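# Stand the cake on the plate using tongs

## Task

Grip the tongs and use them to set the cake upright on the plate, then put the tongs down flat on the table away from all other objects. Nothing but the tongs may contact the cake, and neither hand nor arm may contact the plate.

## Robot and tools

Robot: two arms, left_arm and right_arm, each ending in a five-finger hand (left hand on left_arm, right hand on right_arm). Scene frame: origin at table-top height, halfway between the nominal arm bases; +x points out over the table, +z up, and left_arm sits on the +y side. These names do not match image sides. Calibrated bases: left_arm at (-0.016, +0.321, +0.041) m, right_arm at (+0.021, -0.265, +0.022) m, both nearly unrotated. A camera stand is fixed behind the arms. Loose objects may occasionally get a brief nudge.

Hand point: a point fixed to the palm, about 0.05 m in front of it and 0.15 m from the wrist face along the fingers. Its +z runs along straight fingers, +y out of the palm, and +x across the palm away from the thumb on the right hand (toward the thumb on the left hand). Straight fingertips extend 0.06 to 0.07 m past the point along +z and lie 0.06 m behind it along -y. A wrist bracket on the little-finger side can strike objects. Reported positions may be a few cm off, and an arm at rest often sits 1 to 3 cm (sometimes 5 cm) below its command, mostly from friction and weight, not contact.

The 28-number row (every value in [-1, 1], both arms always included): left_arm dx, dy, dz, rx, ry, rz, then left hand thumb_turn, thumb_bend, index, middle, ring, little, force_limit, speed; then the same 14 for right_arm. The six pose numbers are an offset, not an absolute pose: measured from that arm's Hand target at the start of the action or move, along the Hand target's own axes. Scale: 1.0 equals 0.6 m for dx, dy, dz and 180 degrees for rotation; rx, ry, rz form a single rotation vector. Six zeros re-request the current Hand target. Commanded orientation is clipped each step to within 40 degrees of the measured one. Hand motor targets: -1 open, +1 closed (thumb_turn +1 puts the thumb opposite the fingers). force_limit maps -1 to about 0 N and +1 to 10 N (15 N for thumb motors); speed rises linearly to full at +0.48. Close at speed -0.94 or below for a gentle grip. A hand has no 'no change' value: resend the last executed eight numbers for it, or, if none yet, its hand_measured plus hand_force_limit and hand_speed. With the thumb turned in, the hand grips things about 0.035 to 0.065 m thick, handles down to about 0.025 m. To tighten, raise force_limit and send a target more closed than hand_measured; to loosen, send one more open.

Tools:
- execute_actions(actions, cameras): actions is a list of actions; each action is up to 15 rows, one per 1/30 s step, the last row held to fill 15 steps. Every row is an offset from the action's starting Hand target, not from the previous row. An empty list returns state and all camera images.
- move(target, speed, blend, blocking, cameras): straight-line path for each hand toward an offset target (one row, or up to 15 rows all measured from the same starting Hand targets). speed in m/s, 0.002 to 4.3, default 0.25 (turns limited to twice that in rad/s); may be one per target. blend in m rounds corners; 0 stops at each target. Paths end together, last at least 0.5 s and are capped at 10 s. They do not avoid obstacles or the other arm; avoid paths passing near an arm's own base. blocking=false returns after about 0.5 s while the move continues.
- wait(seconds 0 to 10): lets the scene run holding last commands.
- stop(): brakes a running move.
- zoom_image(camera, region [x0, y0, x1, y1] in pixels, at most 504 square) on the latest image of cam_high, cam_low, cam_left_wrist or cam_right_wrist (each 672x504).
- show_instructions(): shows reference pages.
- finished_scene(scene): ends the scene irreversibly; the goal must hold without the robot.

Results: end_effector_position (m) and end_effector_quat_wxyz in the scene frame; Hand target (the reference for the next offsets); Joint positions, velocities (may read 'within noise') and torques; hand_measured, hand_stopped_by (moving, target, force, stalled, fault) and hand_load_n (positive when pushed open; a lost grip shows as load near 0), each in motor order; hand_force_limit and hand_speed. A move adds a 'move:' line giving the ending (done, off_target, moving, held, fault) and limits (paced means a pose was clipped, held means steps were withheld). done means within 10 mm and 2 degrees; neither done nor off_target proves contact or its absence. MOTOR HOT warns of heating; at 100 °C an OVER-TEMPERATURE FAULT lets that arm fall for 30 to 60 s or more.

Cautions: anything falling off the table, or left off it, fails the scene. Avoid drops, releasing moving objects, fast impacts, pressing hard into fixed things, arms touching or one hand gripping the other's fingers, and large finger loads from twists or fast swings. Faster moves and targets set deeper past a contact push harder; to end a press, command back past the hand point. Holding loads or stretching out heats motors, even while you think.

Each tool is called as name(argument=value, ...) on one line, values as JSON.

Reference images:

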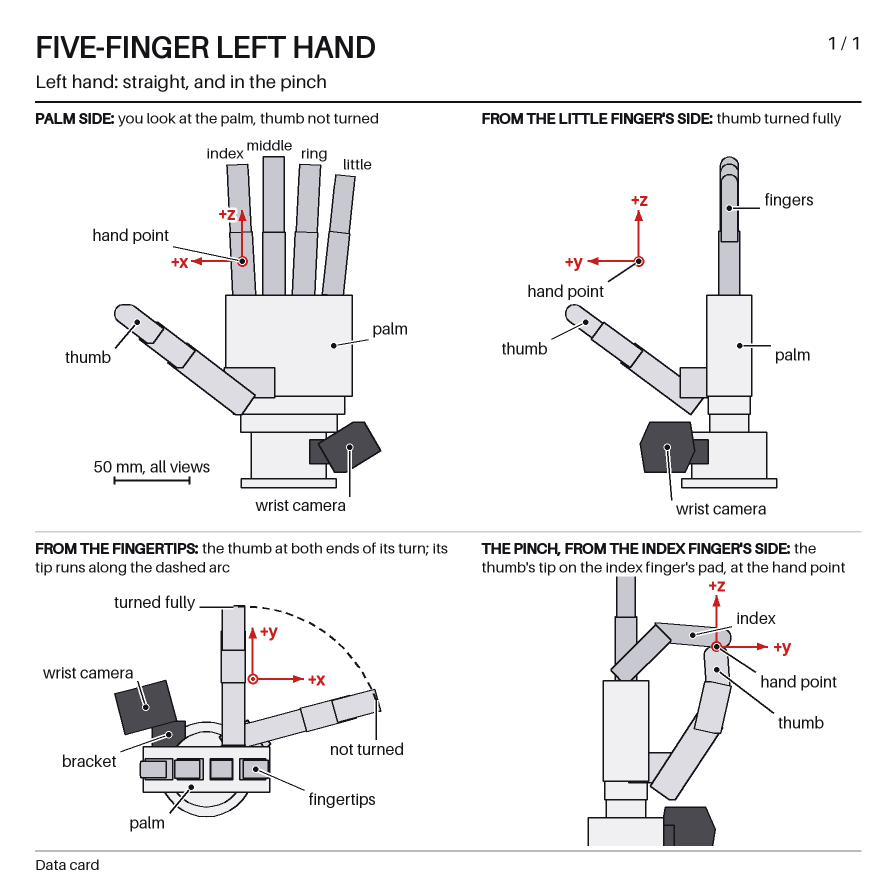

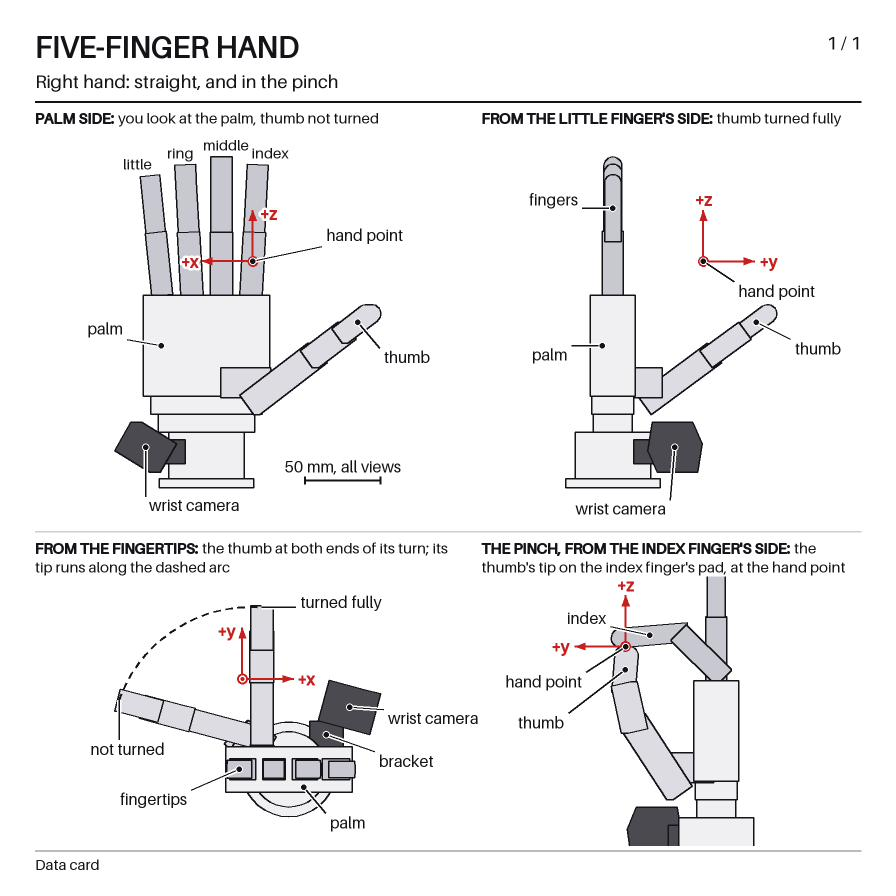

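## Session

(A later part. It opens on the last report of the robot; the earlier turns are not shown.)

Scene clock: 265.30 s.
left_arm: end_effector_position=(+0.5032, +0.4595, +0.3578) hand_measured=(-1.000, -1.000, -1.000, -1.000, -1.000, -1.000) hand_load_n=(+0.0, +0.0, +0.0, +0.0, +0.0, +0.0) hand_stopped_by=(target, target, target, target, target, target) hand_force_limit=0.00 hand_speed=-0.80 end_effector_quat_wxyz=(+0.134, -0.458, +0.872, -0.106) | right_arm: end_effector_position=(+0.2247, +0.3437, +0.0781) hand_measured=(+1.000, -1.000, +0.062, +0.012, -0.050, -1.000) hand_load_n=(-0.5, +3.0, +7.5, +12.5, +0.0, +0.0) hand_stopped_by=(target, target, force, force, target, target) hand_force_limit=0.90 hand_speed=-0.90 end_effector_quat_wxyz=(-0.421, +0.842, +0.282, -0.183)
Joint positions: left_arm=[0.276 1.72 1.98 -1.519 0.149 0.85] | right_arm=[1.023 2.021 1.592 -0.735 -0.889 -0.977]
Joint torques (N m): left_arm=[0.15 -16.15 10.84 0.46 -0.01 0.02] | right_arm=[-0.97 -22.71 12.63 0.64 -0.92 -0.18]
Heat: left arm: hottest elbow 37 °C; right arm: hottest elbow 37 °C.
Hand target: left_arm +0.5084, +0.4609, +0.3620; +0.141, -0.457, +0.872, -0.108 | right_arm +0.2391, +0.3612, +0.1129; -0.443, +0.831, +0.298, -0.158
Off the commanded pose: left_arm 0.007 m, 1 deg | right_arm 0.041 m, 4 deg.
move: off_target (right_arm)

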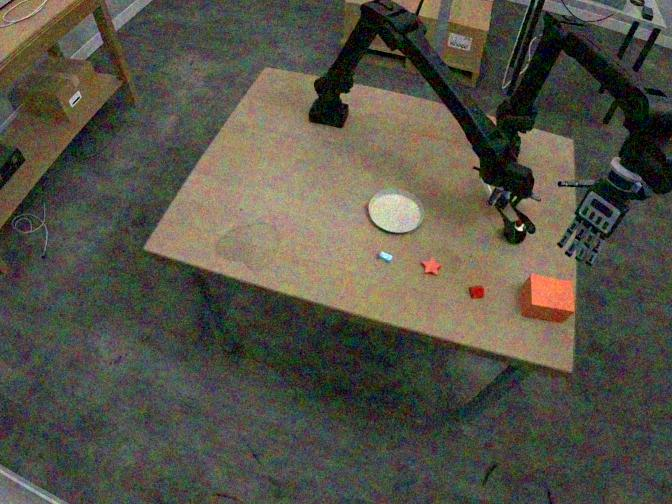

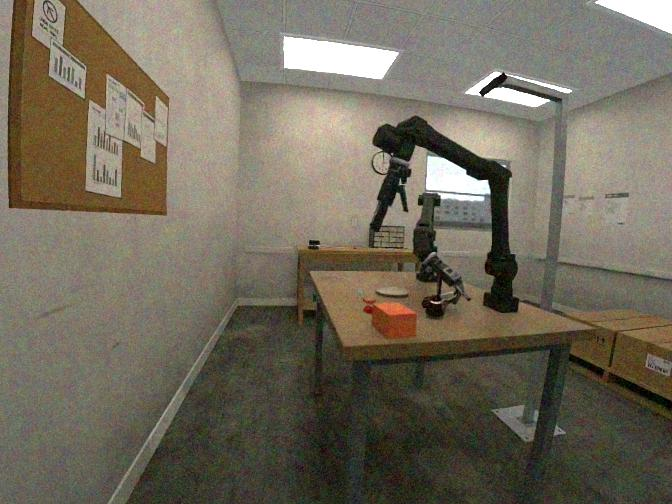

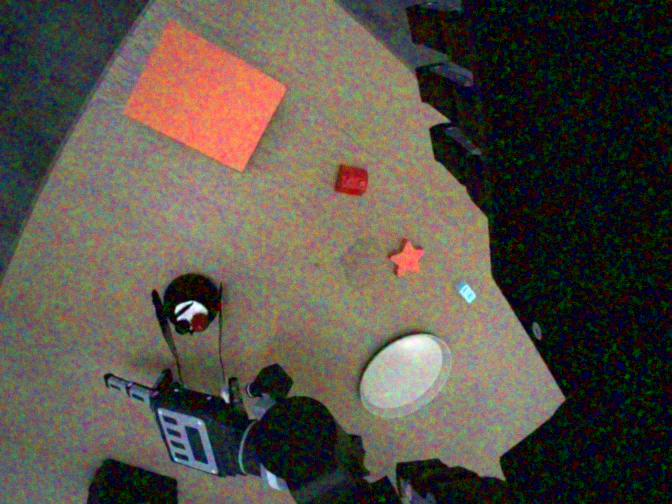

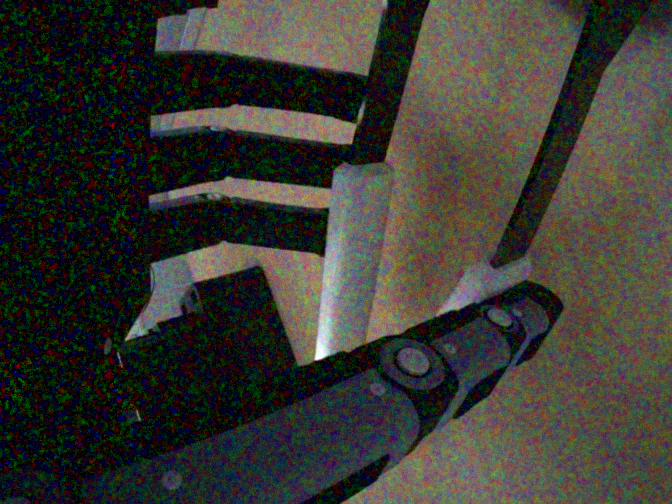

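move(target=[[0,0,0,0,0,0,-1,-1,-1,-1,-1,-1,0,-0.8,-0.0318,-0.02,-0.06,0,0.01,-0.015,1,-1,0.2,0.1,-0.05,-1,0.9,-0.9],[0,0,0,0,0,0,-1,-1,-1,-1,-1,-1,0,-0.8,-0.2461,0.1538,-0.2798,0,0.251,0.1689,1,-1,0.2,0.1,-0.05,-1,0.9,-0.9]], speed=0.13, blend=0.03, cameras=["all"])

zoom_image(camera="cam_high", region=[350, 130, 480, 260])

zoom_image(camera="cam_low", region=[350, 240, 440, 320])

zoom_image(camera="cam_left_wrist", region=[230, 270, 470, 504])

Scene clock: 284.73 s.
left_arm: end_effector_position=(+0.5032, +0.4595, +0.3578) hand_measured=(-1.000, -1.000, -1.000, -1.000, -1.000, -1.000) hand_load_n=(+0.0, +0.0, +0.0, +0.0, +0.0, +0.0) hand_stopped_by=(target, target, target, target, target, target) hand_force_limit=0.00 hand_speed=-0.80 end_effector_quat_wxyz=(+0.134, -0.458, +0.872, -0.106) | right_arm: end_effector_position=(+0.2388, +0.1164, +0.1170) hand_measured=(+1.000, -1.000, +0.062, +0.012, -0.050, -1.000) hand_load_n=(-0.5, +3.5, +7.0, +12.5, +0.0, +0.0) hand_stopped_by=(target, target, force, force, target, target) hand_force_limit=0.90 hand_speed=-0.90 end_effector_quat_wxyz=(-0.449, +0.885, -0.111, +0.050)
Joint positions: left_arm=[0.276 1.72 1.98 -1.519 0.149 0.85] | right_arm=[0.841 1.227 0.659 -0.121 -0.377 -0.279]
Joint torques (N m): left_arm=[0.32 -15.91 10.82 0.43 -0.03 0.02] | right_arm=[-1.08 -8.7 8.61 2.96 -0.11 0.12]
Heat: left arm: hottest elbow 37 °C; right arm: hottest elbow 39 °C.
Hand target: left_arm +0.5084, +0.4609, +0.3620; +0.141, -0.457, +0.872, -0.108 | right_arm +0.2465, +0.1200, +0.1299; -0.467, +0.875, -0.115, +0.062
Off the commanded pose: left_arm 0.007 m, 1 deg | right_arm 0.015 m, 3 deg.
move: off_target (right_arm); blend cut to 0.0205 m at target 1

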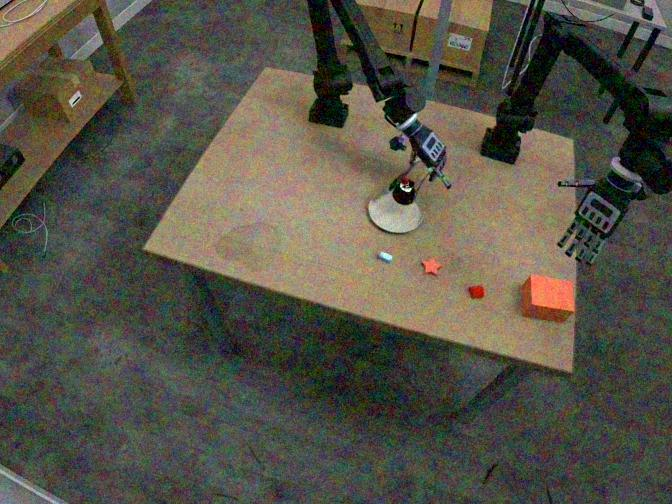

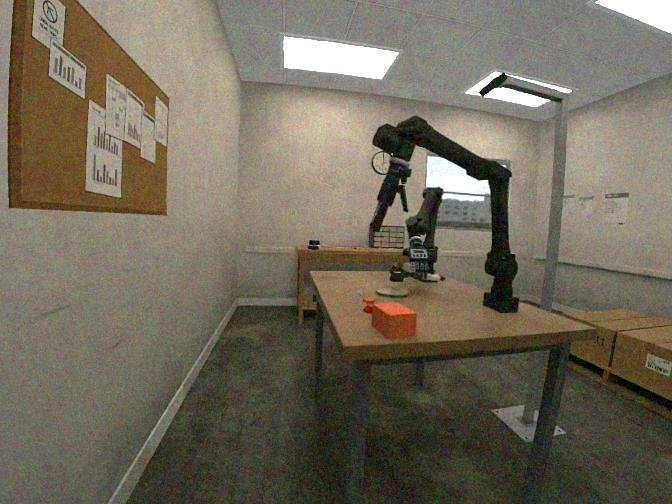

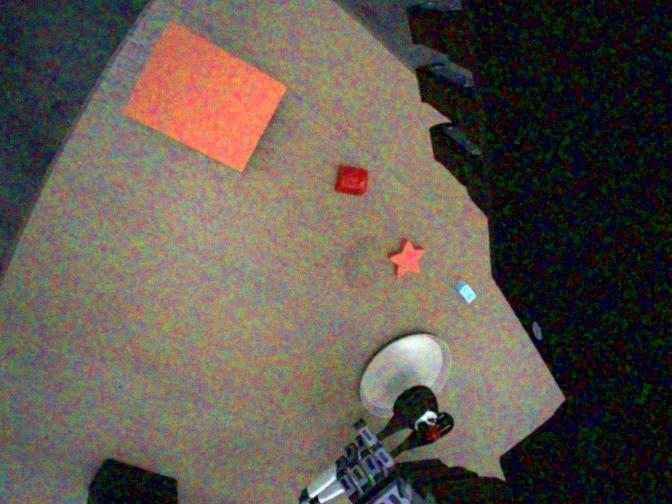

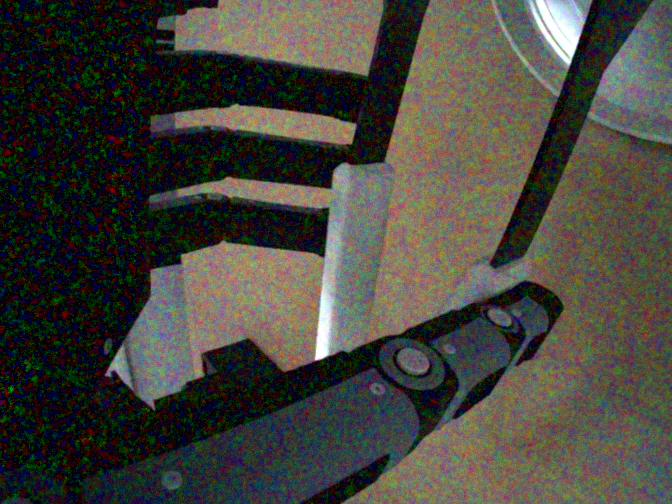

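Scaled by 3.877 from the camera's 672x504 image, which has a finer 960x720 frame.

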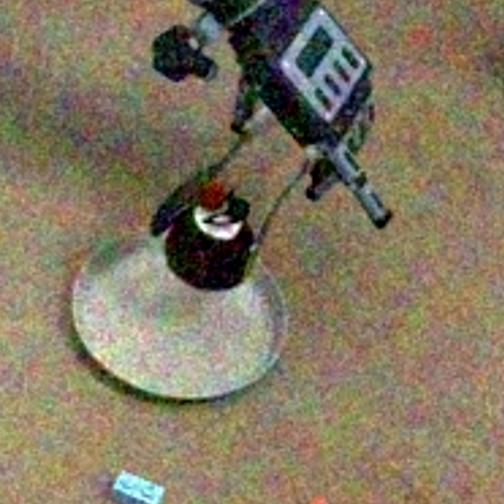

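Scaled by 5.600 from the camera's 672x504 image, which has a finer 960x720 frame.

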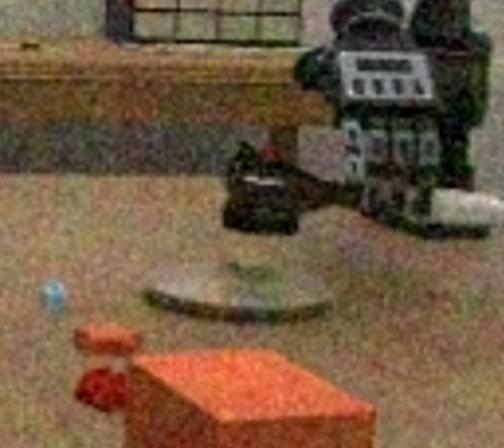

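Scaled by 2.100 from the camera's 672x504 image, which has a finer 960x720 frame.

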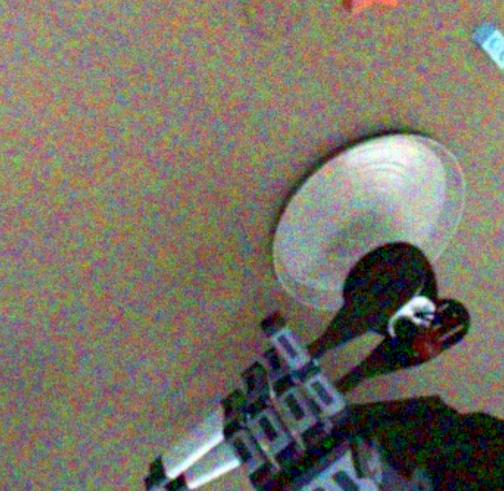

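zoom_image(camera="cam_low", region=[370, 255, 430, 305])

zoom_image(camera="cam_high", region=[375, 165, 435, 240])

Scaled by 8.400 from the camera's 672x504 image, which has a finer 960x720 frame.

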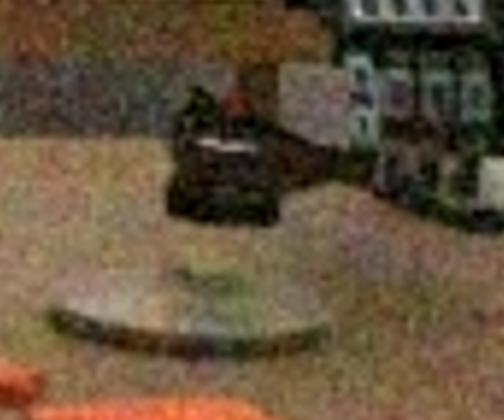

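Scaled by 6.720 from the camera's 672x504 image, which has a finer 960x720 frame.

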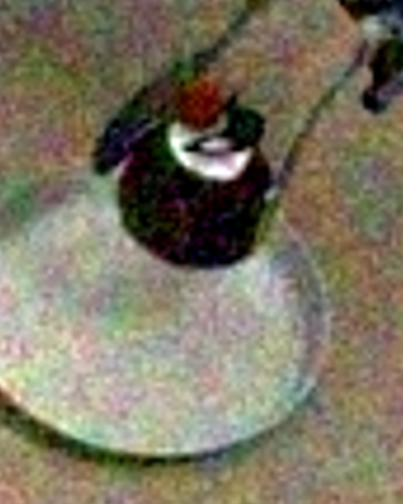

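move(target=[0,0,0,0,0,0,-1,-1,-1,-1,-1,-1,0,-0.8,0.025,0.0393,0.0075,0,-0.0124,0.0185,1,-1,0.2,0.1,-0.05,-1,0.9,-0.9], speed=0.08, cameras=["all"])

zoom_image(camera="cam_high", region=[355, 165, 445, 240])

zoom_image(camera="cam_low", region=[365, 255, 425, 305])

zoom_image(camera="cam_left_wrist", region=[300, 310, 470, 480])

Scene clock: 301.07 s.
left_arm: end_effector_position=(+0.5032, +0.4595, +0.3578) hand_measured=(-1.000, -1.000, -1.000, -1.000, -1.000, -1.000) hand_load_n=(+0.0, +0.0, +0.0, +0.0, +0.0, +0.0) hand_stopped_by=(target, target, target, target, target, target) hand_force_limit=0.00 hand_speed=-0.80 end_effector_quat_wxyz=(+0.134, -0.458, +0.872, -0.106) | right_arm: end_effector_position=(+0.2520, +0.1031, +0.1034) hand_measured=(+1.000, -1.000, +0.062, +0.012, -0.050, -1.000) hand_load_n=(-0.5, +3.5, +7.0, +12.5, +0.0, +0.0) hand_stopped_by=(target, target, force, force, target, target) hand_force_limit=0.90 hand_speed=-0.90 end_effector_quat_wxyz=(-0.460, +0.878, -0.129, +0.026)
Joint positions: left_arm=[0.276 1.72 1.98 -1.519 0.149 0.85] | right_arm=[0.759 1.265 0.635 -0.072 -0.471 -0.278]
Joint torques (N m): left_arm=[0.44 -16.15 10.81 0.49 -0.02 0.03] | right_arm=[-0.97 -6.89 8.46 2.88 -0.46 0.09]
Heat: left arm: hottest elbow 37 °C; right arm: hottest elbow 38 °C.
Hand target: left_arm +0.5084, +0.4609, +0.3620; +0.141, -0.457, +0.872, -0.108 | right_arm +0.2585, +0.1070, +0.1077; -0.470, +0.872, -0.131, +0.031
Off the commanded pose: left_arm 0.007 m, 1 deg | right_arm 0.009 m, 1 deg.
move: done

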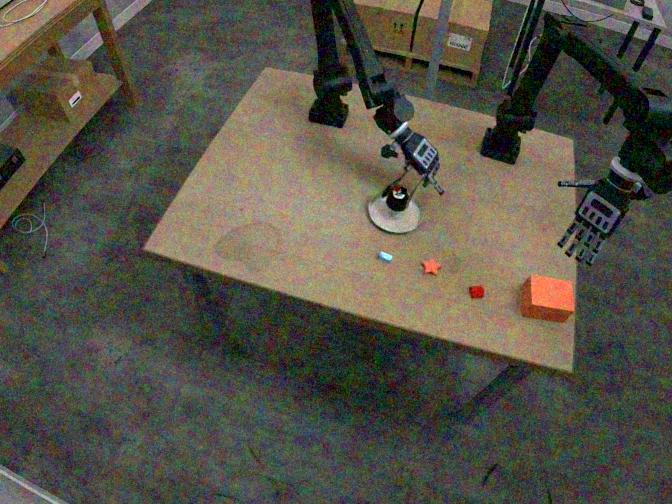

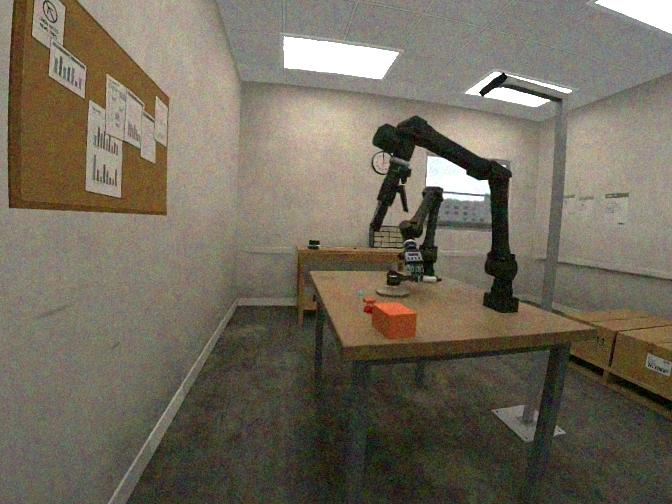

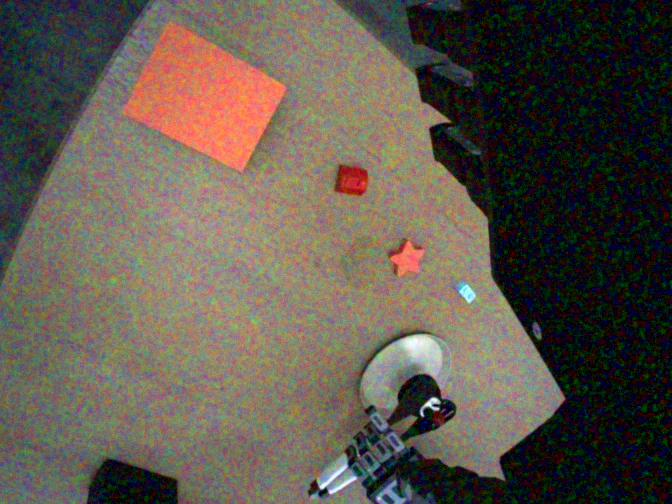

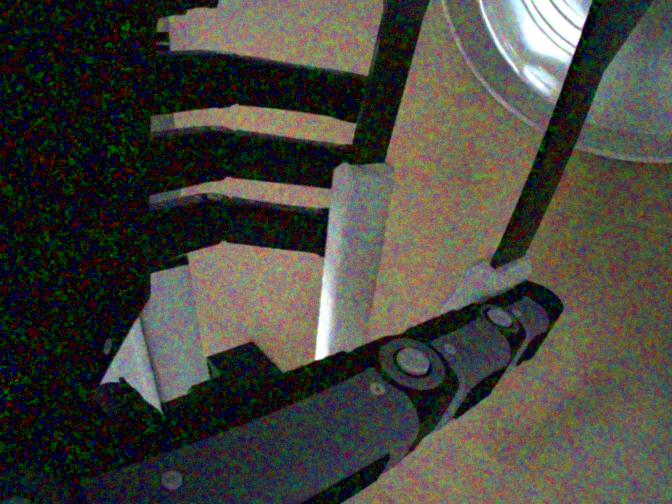

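Scaled by 5.600 from the camera's 672x504 image, which has a finer 960x720 frame.

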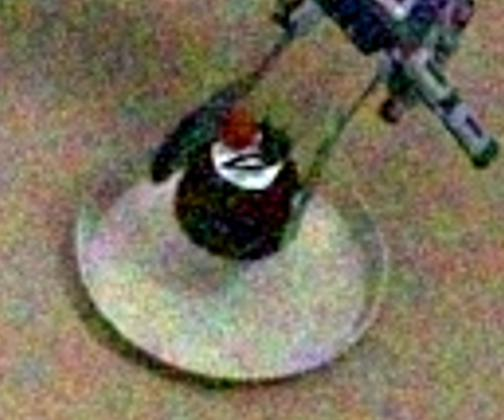

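Scaled by 8.400 from the camera's 672x504 image, which has a finer 960x720 frame.

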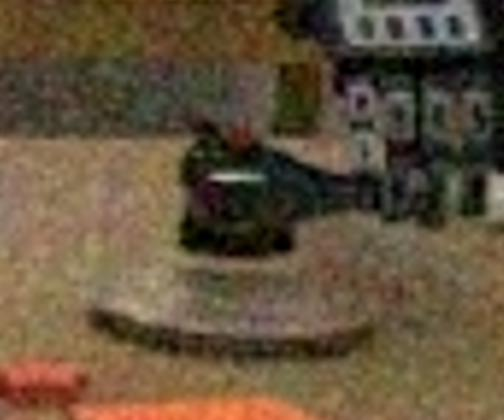

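Scaled by 2.965 from the camera's 672x504 image, which has a finer 960x720 frame.

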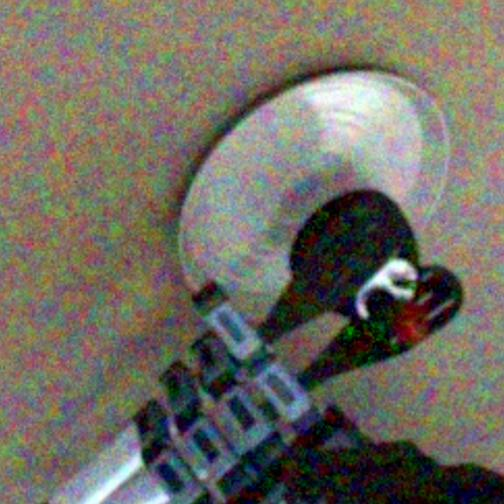

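move(target=[0,0,0,0,0,0,-1,-1,-1,-1,-1,-1,0,-0.8,0.0025,0.0304,0.0204,0,0,0,1,-1,0.2,0.1,-0.05,-1,0.9,-0.9], speed=0.05, cameras=["all"])

zoom_image(camera="cam_high", region=[355, 165, 445, 240])

zoom_image(camera="cam_low", region=[365, 255, 425, 305])

zoom_image(camera="cam_left_wrist", region=[300, 310, 470, 480])

Scene clock: 309.33 s.
left_arm: end_effector_position=(+0.5032, +0.4595, +0.3578) hand_measured=(-1.000, -1.000, -1.000, -1.000, -1.000, -1.000) hand_load_n=(+0.0, +0.0, +0.0, +0.0, +0.0, -0.5) hand_stopped_by=(target, target, target, target, target, target) hand_force_limit=0.00 hand_speed=-0.80 end_effector_quat_wxyz=(+0.134, -0.458, +0.872, -0.106) | right_arm: end_effector_position=(+0.2523, +0.1035, +0.0824) hand_measured=(+1.000, -1.000, +0.062, +0.012, -0.050, -1.000) hand_load_n=(+0.0, +3.5, +7.0, +12.0, +0.0, +0.0) hand_stopped_by=(target, target, force, force, target, target) hand_force_limit=0.90 hand_speed=-0.90 end_effector_quat_wxyz=(-0.461, +0.878, -0.128, +0.027)
Joint positions: left_arm=[0.276 1.72 1.98 -1.519 0.149 0.85] | right_arm=[0.759 1.313 0.606 0.008 -0.472 -0.278]
Joint torques (N m): left_arm=[0.32 -16.26 10.82 0.53 -0.03 0.02] | right_arm=[-0.97 -7.06 7.98 2.89 -0.45 0.09]
Heat: left arm: hottest elbow 37 °C; right arm: hottest elbow 37 °C.
Hand target: left_arm +0.5084, +0.4609, +0.3620; +0.141, -0.457, +0.872, -0.108 | right_arm +0.2584, +0.1070, +0.0858; -0.470, +0.872, -0.131, +0.031
Off the commanded pose: left_arm 0.007 m, 1 deg | right_arm 0.008 m, 1 deg.
move: done

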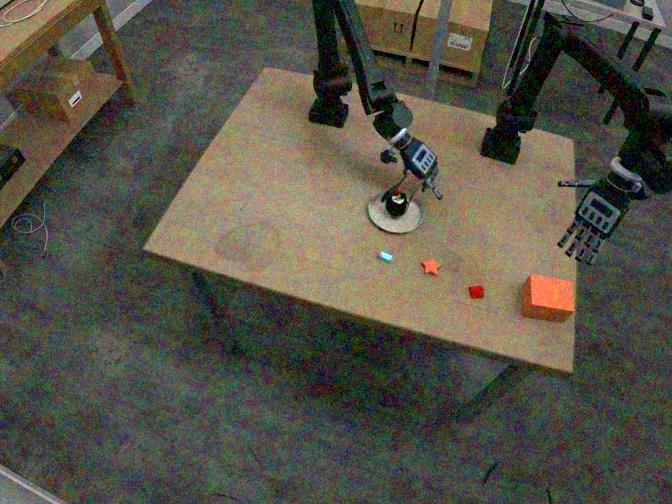

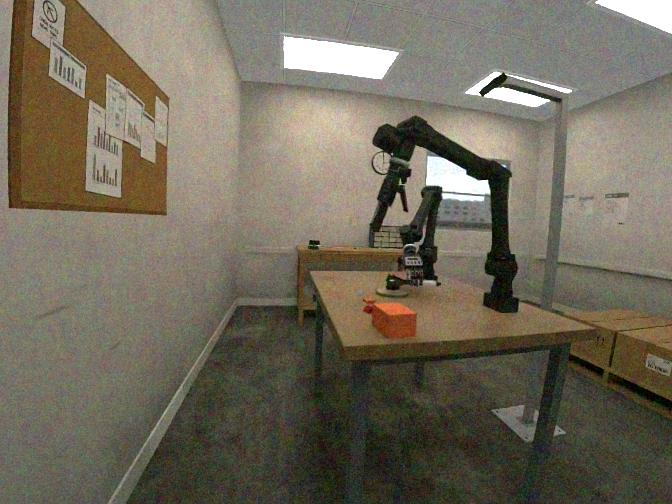

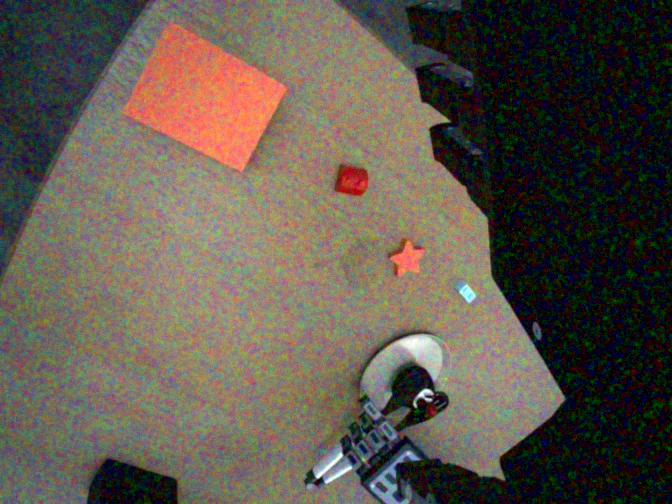

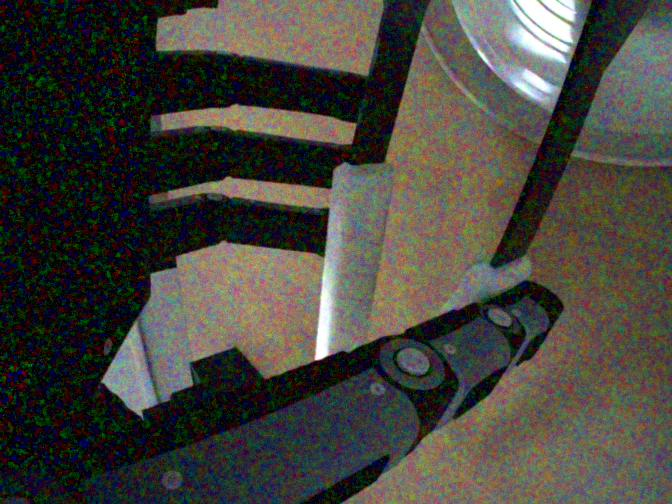

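Scaled by 5.600 from the camera's 672x504 image, which has a finer 960x720 frame.

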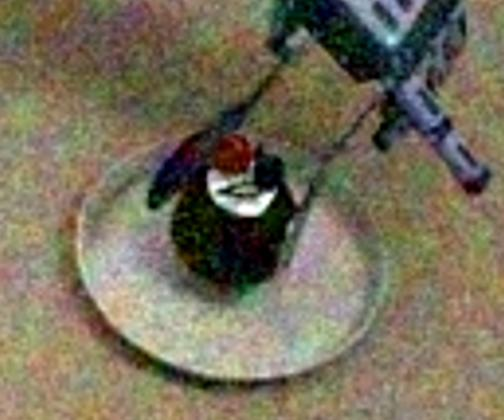

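Scaled by 8.400 from the camera's 672x504 image, which has a finer 960x720 frame.

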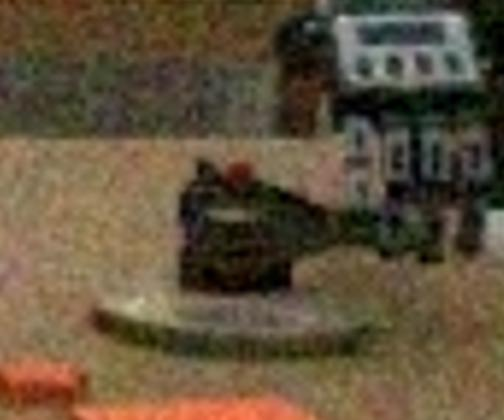

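Scaled by 2.965 from the camera's 672x504 image, which has a finer 960x720 frame.

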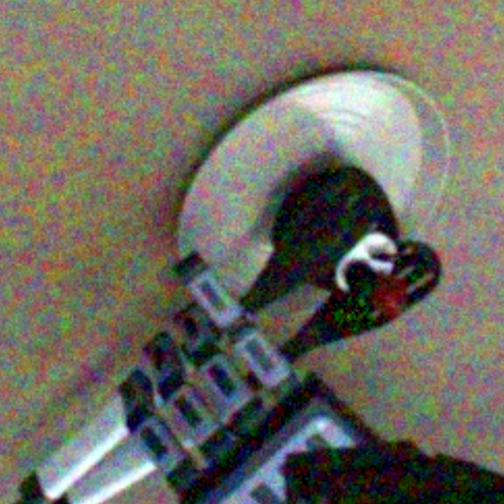

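move(target=[0,0,0,0,0,0,-1,-1,-1,-1,-1,-1,0,-0.8,0.0012,0.0138,0.0093,0,0,0,1,-1,0.2,0.1,-0.05,-1,0.9,-0.9], speed=0.04, cameras=["all"])

zoom_image(camera="cam_high", region=[355, 165, 445, 240])

zoom_image(camera="cam_low", region=[365, 265, 415, 305])

zoom_image(camera="cam_left_wrist", region=[300, 310, 470, 480])

Scene clock: 314.47 s.
left_arm: end_effector_position=(+0.5032, +0.4595, +0.3578) hand_measured=(-1.000, -1.000, -1.000, -1.000, -1.000, -1.000) hand_load_n=(+0.0, +0.0, +0.0, +0.0, +0.0, +0.0) hand_stopped_by=(target, target, target, target, target, target) hand_force_limit=0.00 hand_speed=-0.80 end_effector_quat_wxyz=(+0.134, -0.458, +0.872, -0.106) | right_arm: end_effector_position=(+0.2526, +0.1038, +0.0730) hand_measured=(+1.000, -1.000, +0.062, +0.012, -0.050, -1.000) hand_load_n=(-0.5, +3.0, +7.0, +12.5, +0.0, +0.0) hand_stopped_by=(target, target, force, force, target, target) hand_force_limit=0.90 hand_speed=-0.90 end_effector_quat_wxyz=(-0.462, +0.877, -0.128, +0.027)
Joint positions: left_arm=[0.276 1.72 1.98 -1.519 0.149 0.85] | right_arm=[0.759 1.337 0.594 0.045 -0.472 -0.278]
Joint torques (N m): left_arm=[0.26 -16.03 10.62 0.54 -0.02 0.02] | right_arm=[-0.97 -7.12 7.73 2.95 -0.45 0.1]
Heat: left arm: hottest elbow 37 °C; right arm: hottest elbow 37 °C.
Hand target: left_arm +0.5084, +0.4609, +0.3620; +0.141, -0.457, +0.872, -0.108 | right_arm +0.2584, +0.1070, +0.0756; -0.470, +0.872, -0.131, +0.031
Off the commanded pose: left_arm 0.007 m, 1 deg | right_arm 0.007 m, 1 deg.
move: done

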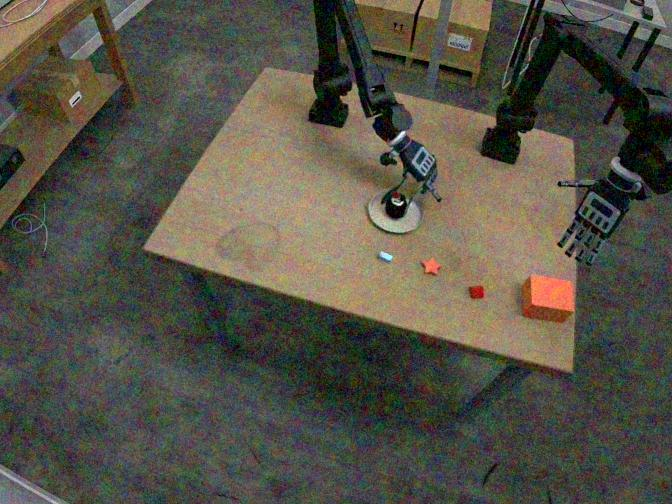

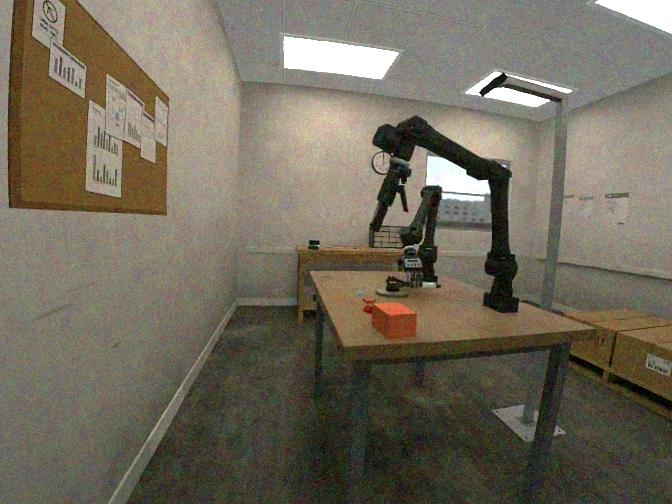

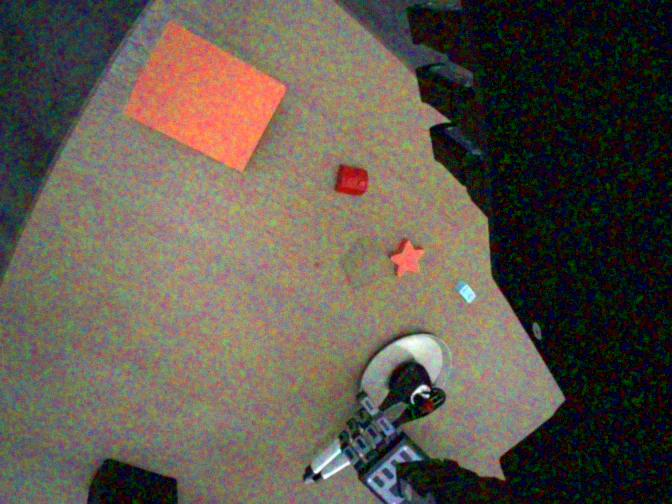

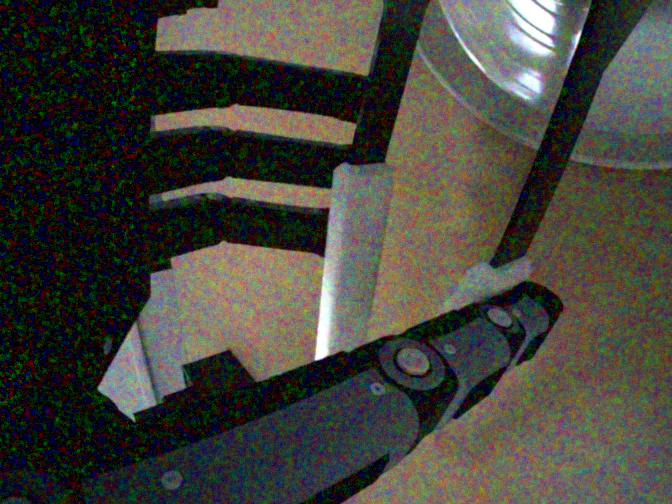

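Scaled by 5.600 from the camera's 672x504 image, which has a finer 960x720 frame.

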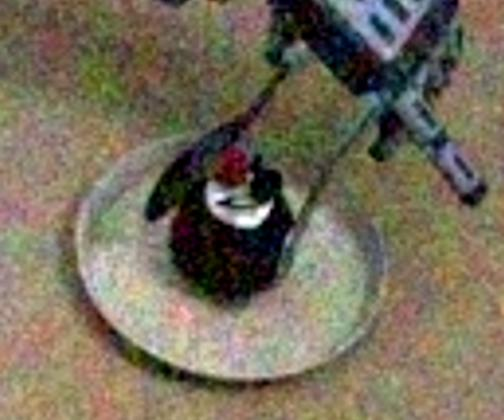

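Scaled by 10.080 from the camera's 672x504 image, which has a finer 960x720 frame.

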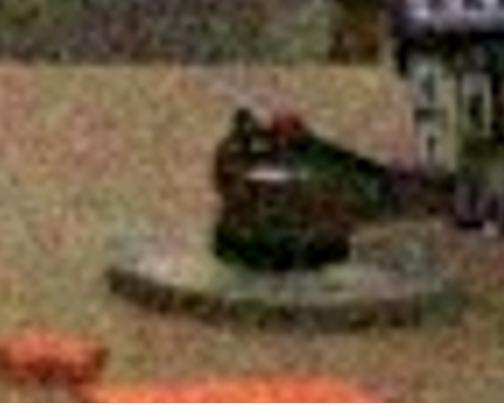

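Scaled by 2.965 from the camera's 672x504 image, which has a finer 960x720 frame.

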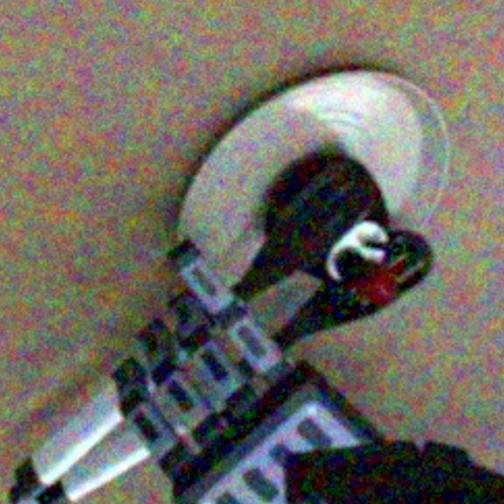

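move(target=[0,0,0,0,0,0,-1,-1,-1,-1,-1,-1,0,-0.8,0.0006,0.0083,0.0056,0,0,0,1,-1,0.2,0.1,-0.05,-1,0.9,-0.9], speed=0.03, cameras=["cam_high","cam_low","cam_left_wrist"])

zoom_image(camera="cam_low", region=[365, 265, 415, 305])

zoom_image(camera="cam_left_wrist", region=[300, 310, 470, 480])

Scene clock: 318.57 s.
left_arm: end_effector_position=(+0.5032, +0.4595, +0.3578) hand_measured=(-1.000, -1.000, -1.000, -1.000, -1.000, -1.000) hand_load_n=(+0.0, +0.0, +0.0, +0.0, +0.0, +0.0) hand_stopped_by=(target, target, target, target, target, target) hand_force_limit=0.00 hand_speed=-0.80 end_effector_quat_wxyz=(+0.134, -0.458, +0.872, -0.106) | right_arm: end_effector_position=(+0.2527, +0.1040, +0.0673) hand_measured=(+1.000, -1.000, +0.062, +0.012, -0.050, -1.000) hand_load_n=(+0.0, +3.5, +7.0, +12.0, +0.0, +0.0) hand_stopped_by=(target, target, force, force, target, target) hand_force_limit=0.90 hand_speed=-0.90 end_effector_quat_wxyz=(-0.462, +0.877, -0.128, +0.027)
Joint positions: left_arm=[0.276 1.72 1.98 -1.519 0.149 0.85] | right_arm=[0.759 1.352 0.587 0.067 -0.472 -0.278]
Joint torques (N m): left_arm=[0.38 -16.38 10.78 0.35 -0.03 0.02] | right_arm=[-0.97 -7.18 7.6 2.91 -0.44 0.1]
Heat: left arm: hottest elbow 37 °C; right arm: hottest elbow 36 °C.
Hand target: left_arm +0.5084, +0.4609, +0.3620; +0.141, -0.457, +0.872, -0.108 | right_arm +0.2584, +0.1071, +0.0697; -0.470, +0.872, -0.131, +0.031
Off the commanded pose: left_arm 0.007 m, 1 deg | right_arm 0.007 m, 1 deg.
move: done
Images, in order (width x height): cam_high 672x504, cam_low 672x504, cam_left_wrist 672x504.

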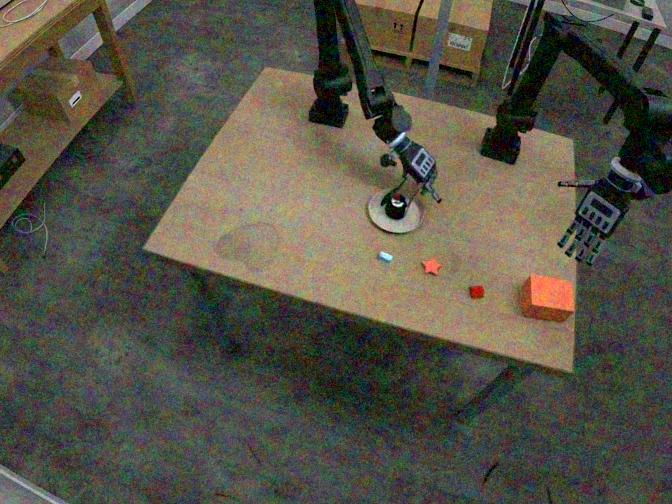

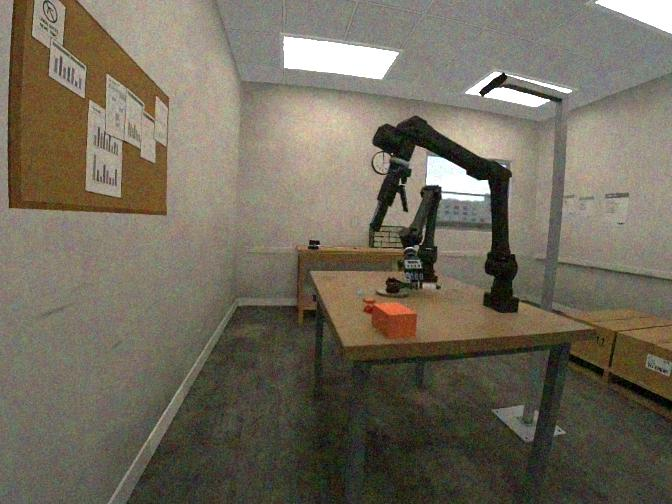

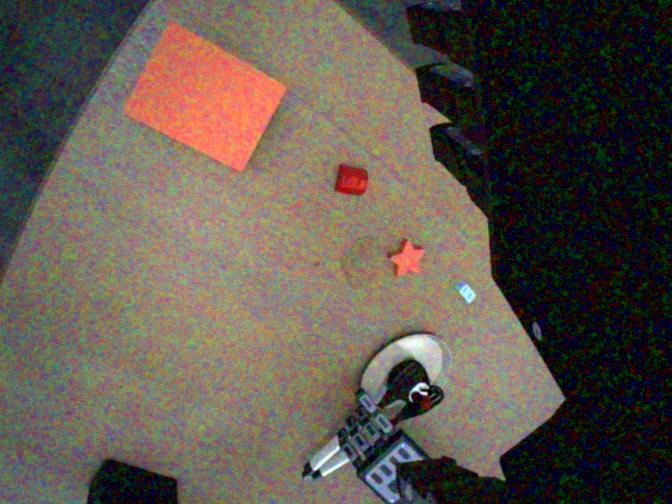

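Scaled by 10.080 from the camera's 672x504 image, which has a finer 960x720 frame.

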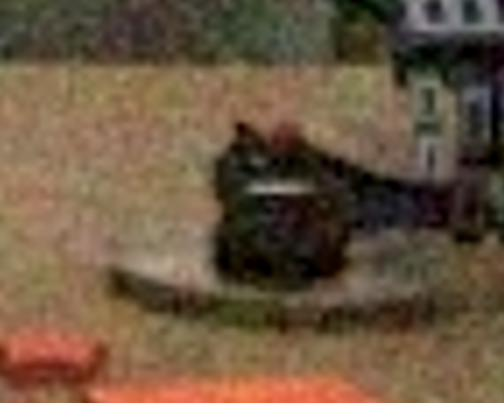

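Scaled by 2.965 from the camera's 672x504 image, which has a finer 960x720 frame.

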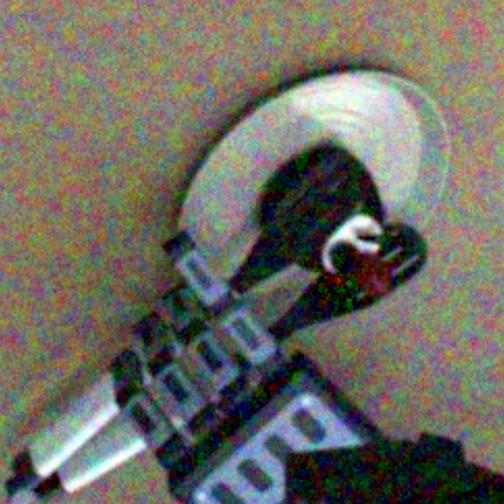

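move(target=[0,0,0,0,0,0,-1,-1,-1,-1,-1,-1,0,-0.8,0.0004,0.0055,0.0037,0,0,0,1,-1,0.2,0.1,-0.05,-1,0.9,-0.9], speed=0.03, cameras=["cam_high","cam_low","cam_left_wrist"])

zoom_image(camera="cam_low", region=[365, 265, 415, 305])

Scene clock: 327.40 s.
left_arm: end_effector_position=(+0.5032, +0.4595, +0.3578) hand_measured=(-1.000, -1.000, -1.000, -1.000, -1.000, -1.000) hand_load_n=(+0.0, +0.0, +0.0, +0.0, +0.0, +0.0) hand_stopped_by=(target, target, target, target, target, target) hand_force_limit=0.00 hand_speed=-0.80 end_effector_quat_wxyz=(+0.134, -0.458, +0.872, -0.106) | right_arm: end_effector_position=(+0.2527, +0.1039, +0.0635) hand_measured=(+1.000, -1.000, +0.062, +0.012, -0.050, -1.000) hand_load_n=(+0.0, +3.5, +7.0, +12.0, +0.0, +0.0) hand_stopped_by=(target, target, force, force, target, target) hand_force_limit=0.90 hand_speed=-0.90 end_effector_quat_wxyz=(-0.462, +0.877, -0.128, +0.027)
Joint positions: left_arm=[0.276 1.72 1.98 -1.519 0.149 0.85] | right_arm=[0.759 1.362 0.583 0.082 -0.472 -0.278]
Joint torques (N m): left_arm=[0.32 -15.97 10.8 0.54 0 0.01] | right_arm=[-0.91 -7.18 7.51 2.95 -0.44 0.1]
Heat: left arm: hottest elbow 37 °C; right arm: hottest elbow 36 °C.
Hand target: left_arm +0.5084, +0.4609, +0.3620; +0.141, -0.457, +0.872, -0.108 | right_arm +0.2583, +0.1070, +0.0656; -0.470, +0.872, -0.131, +0.031
Off the commanded pose: left_arm 0.007 m, 1 deg | right_arm 0.007 m, 1 deg.
move: done
Images, in order (width x height): cam_high 672x504, cam_low 672x504, cam_left_wrist 672x504.

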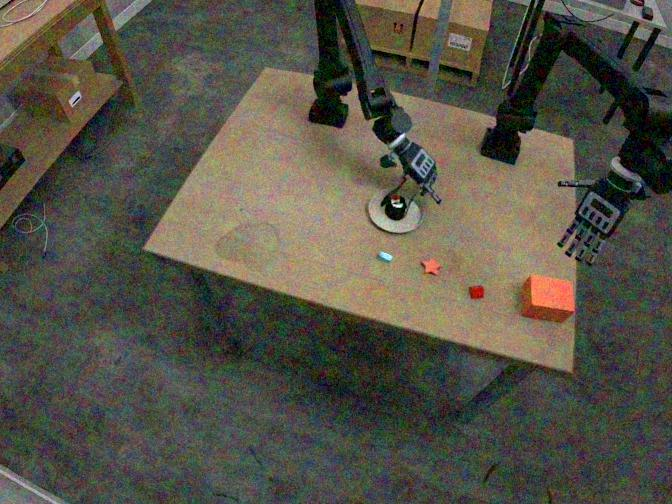

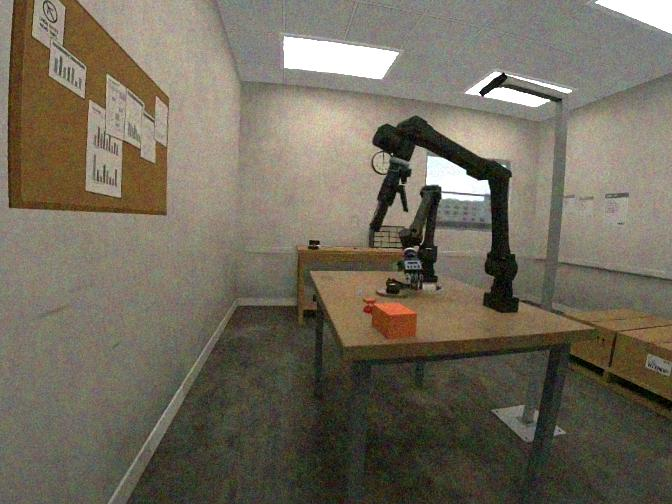

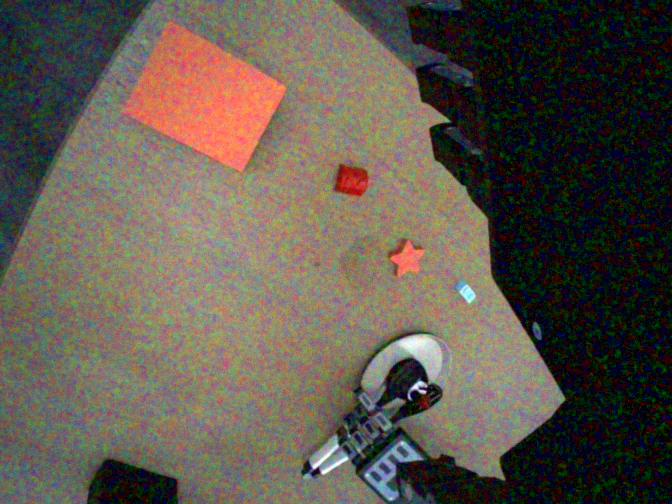

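Scaled by 10.080 from the camera's 672x504 image, which has a finer 960x720 frame.

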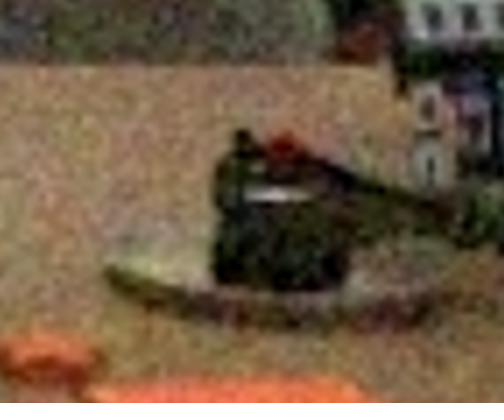

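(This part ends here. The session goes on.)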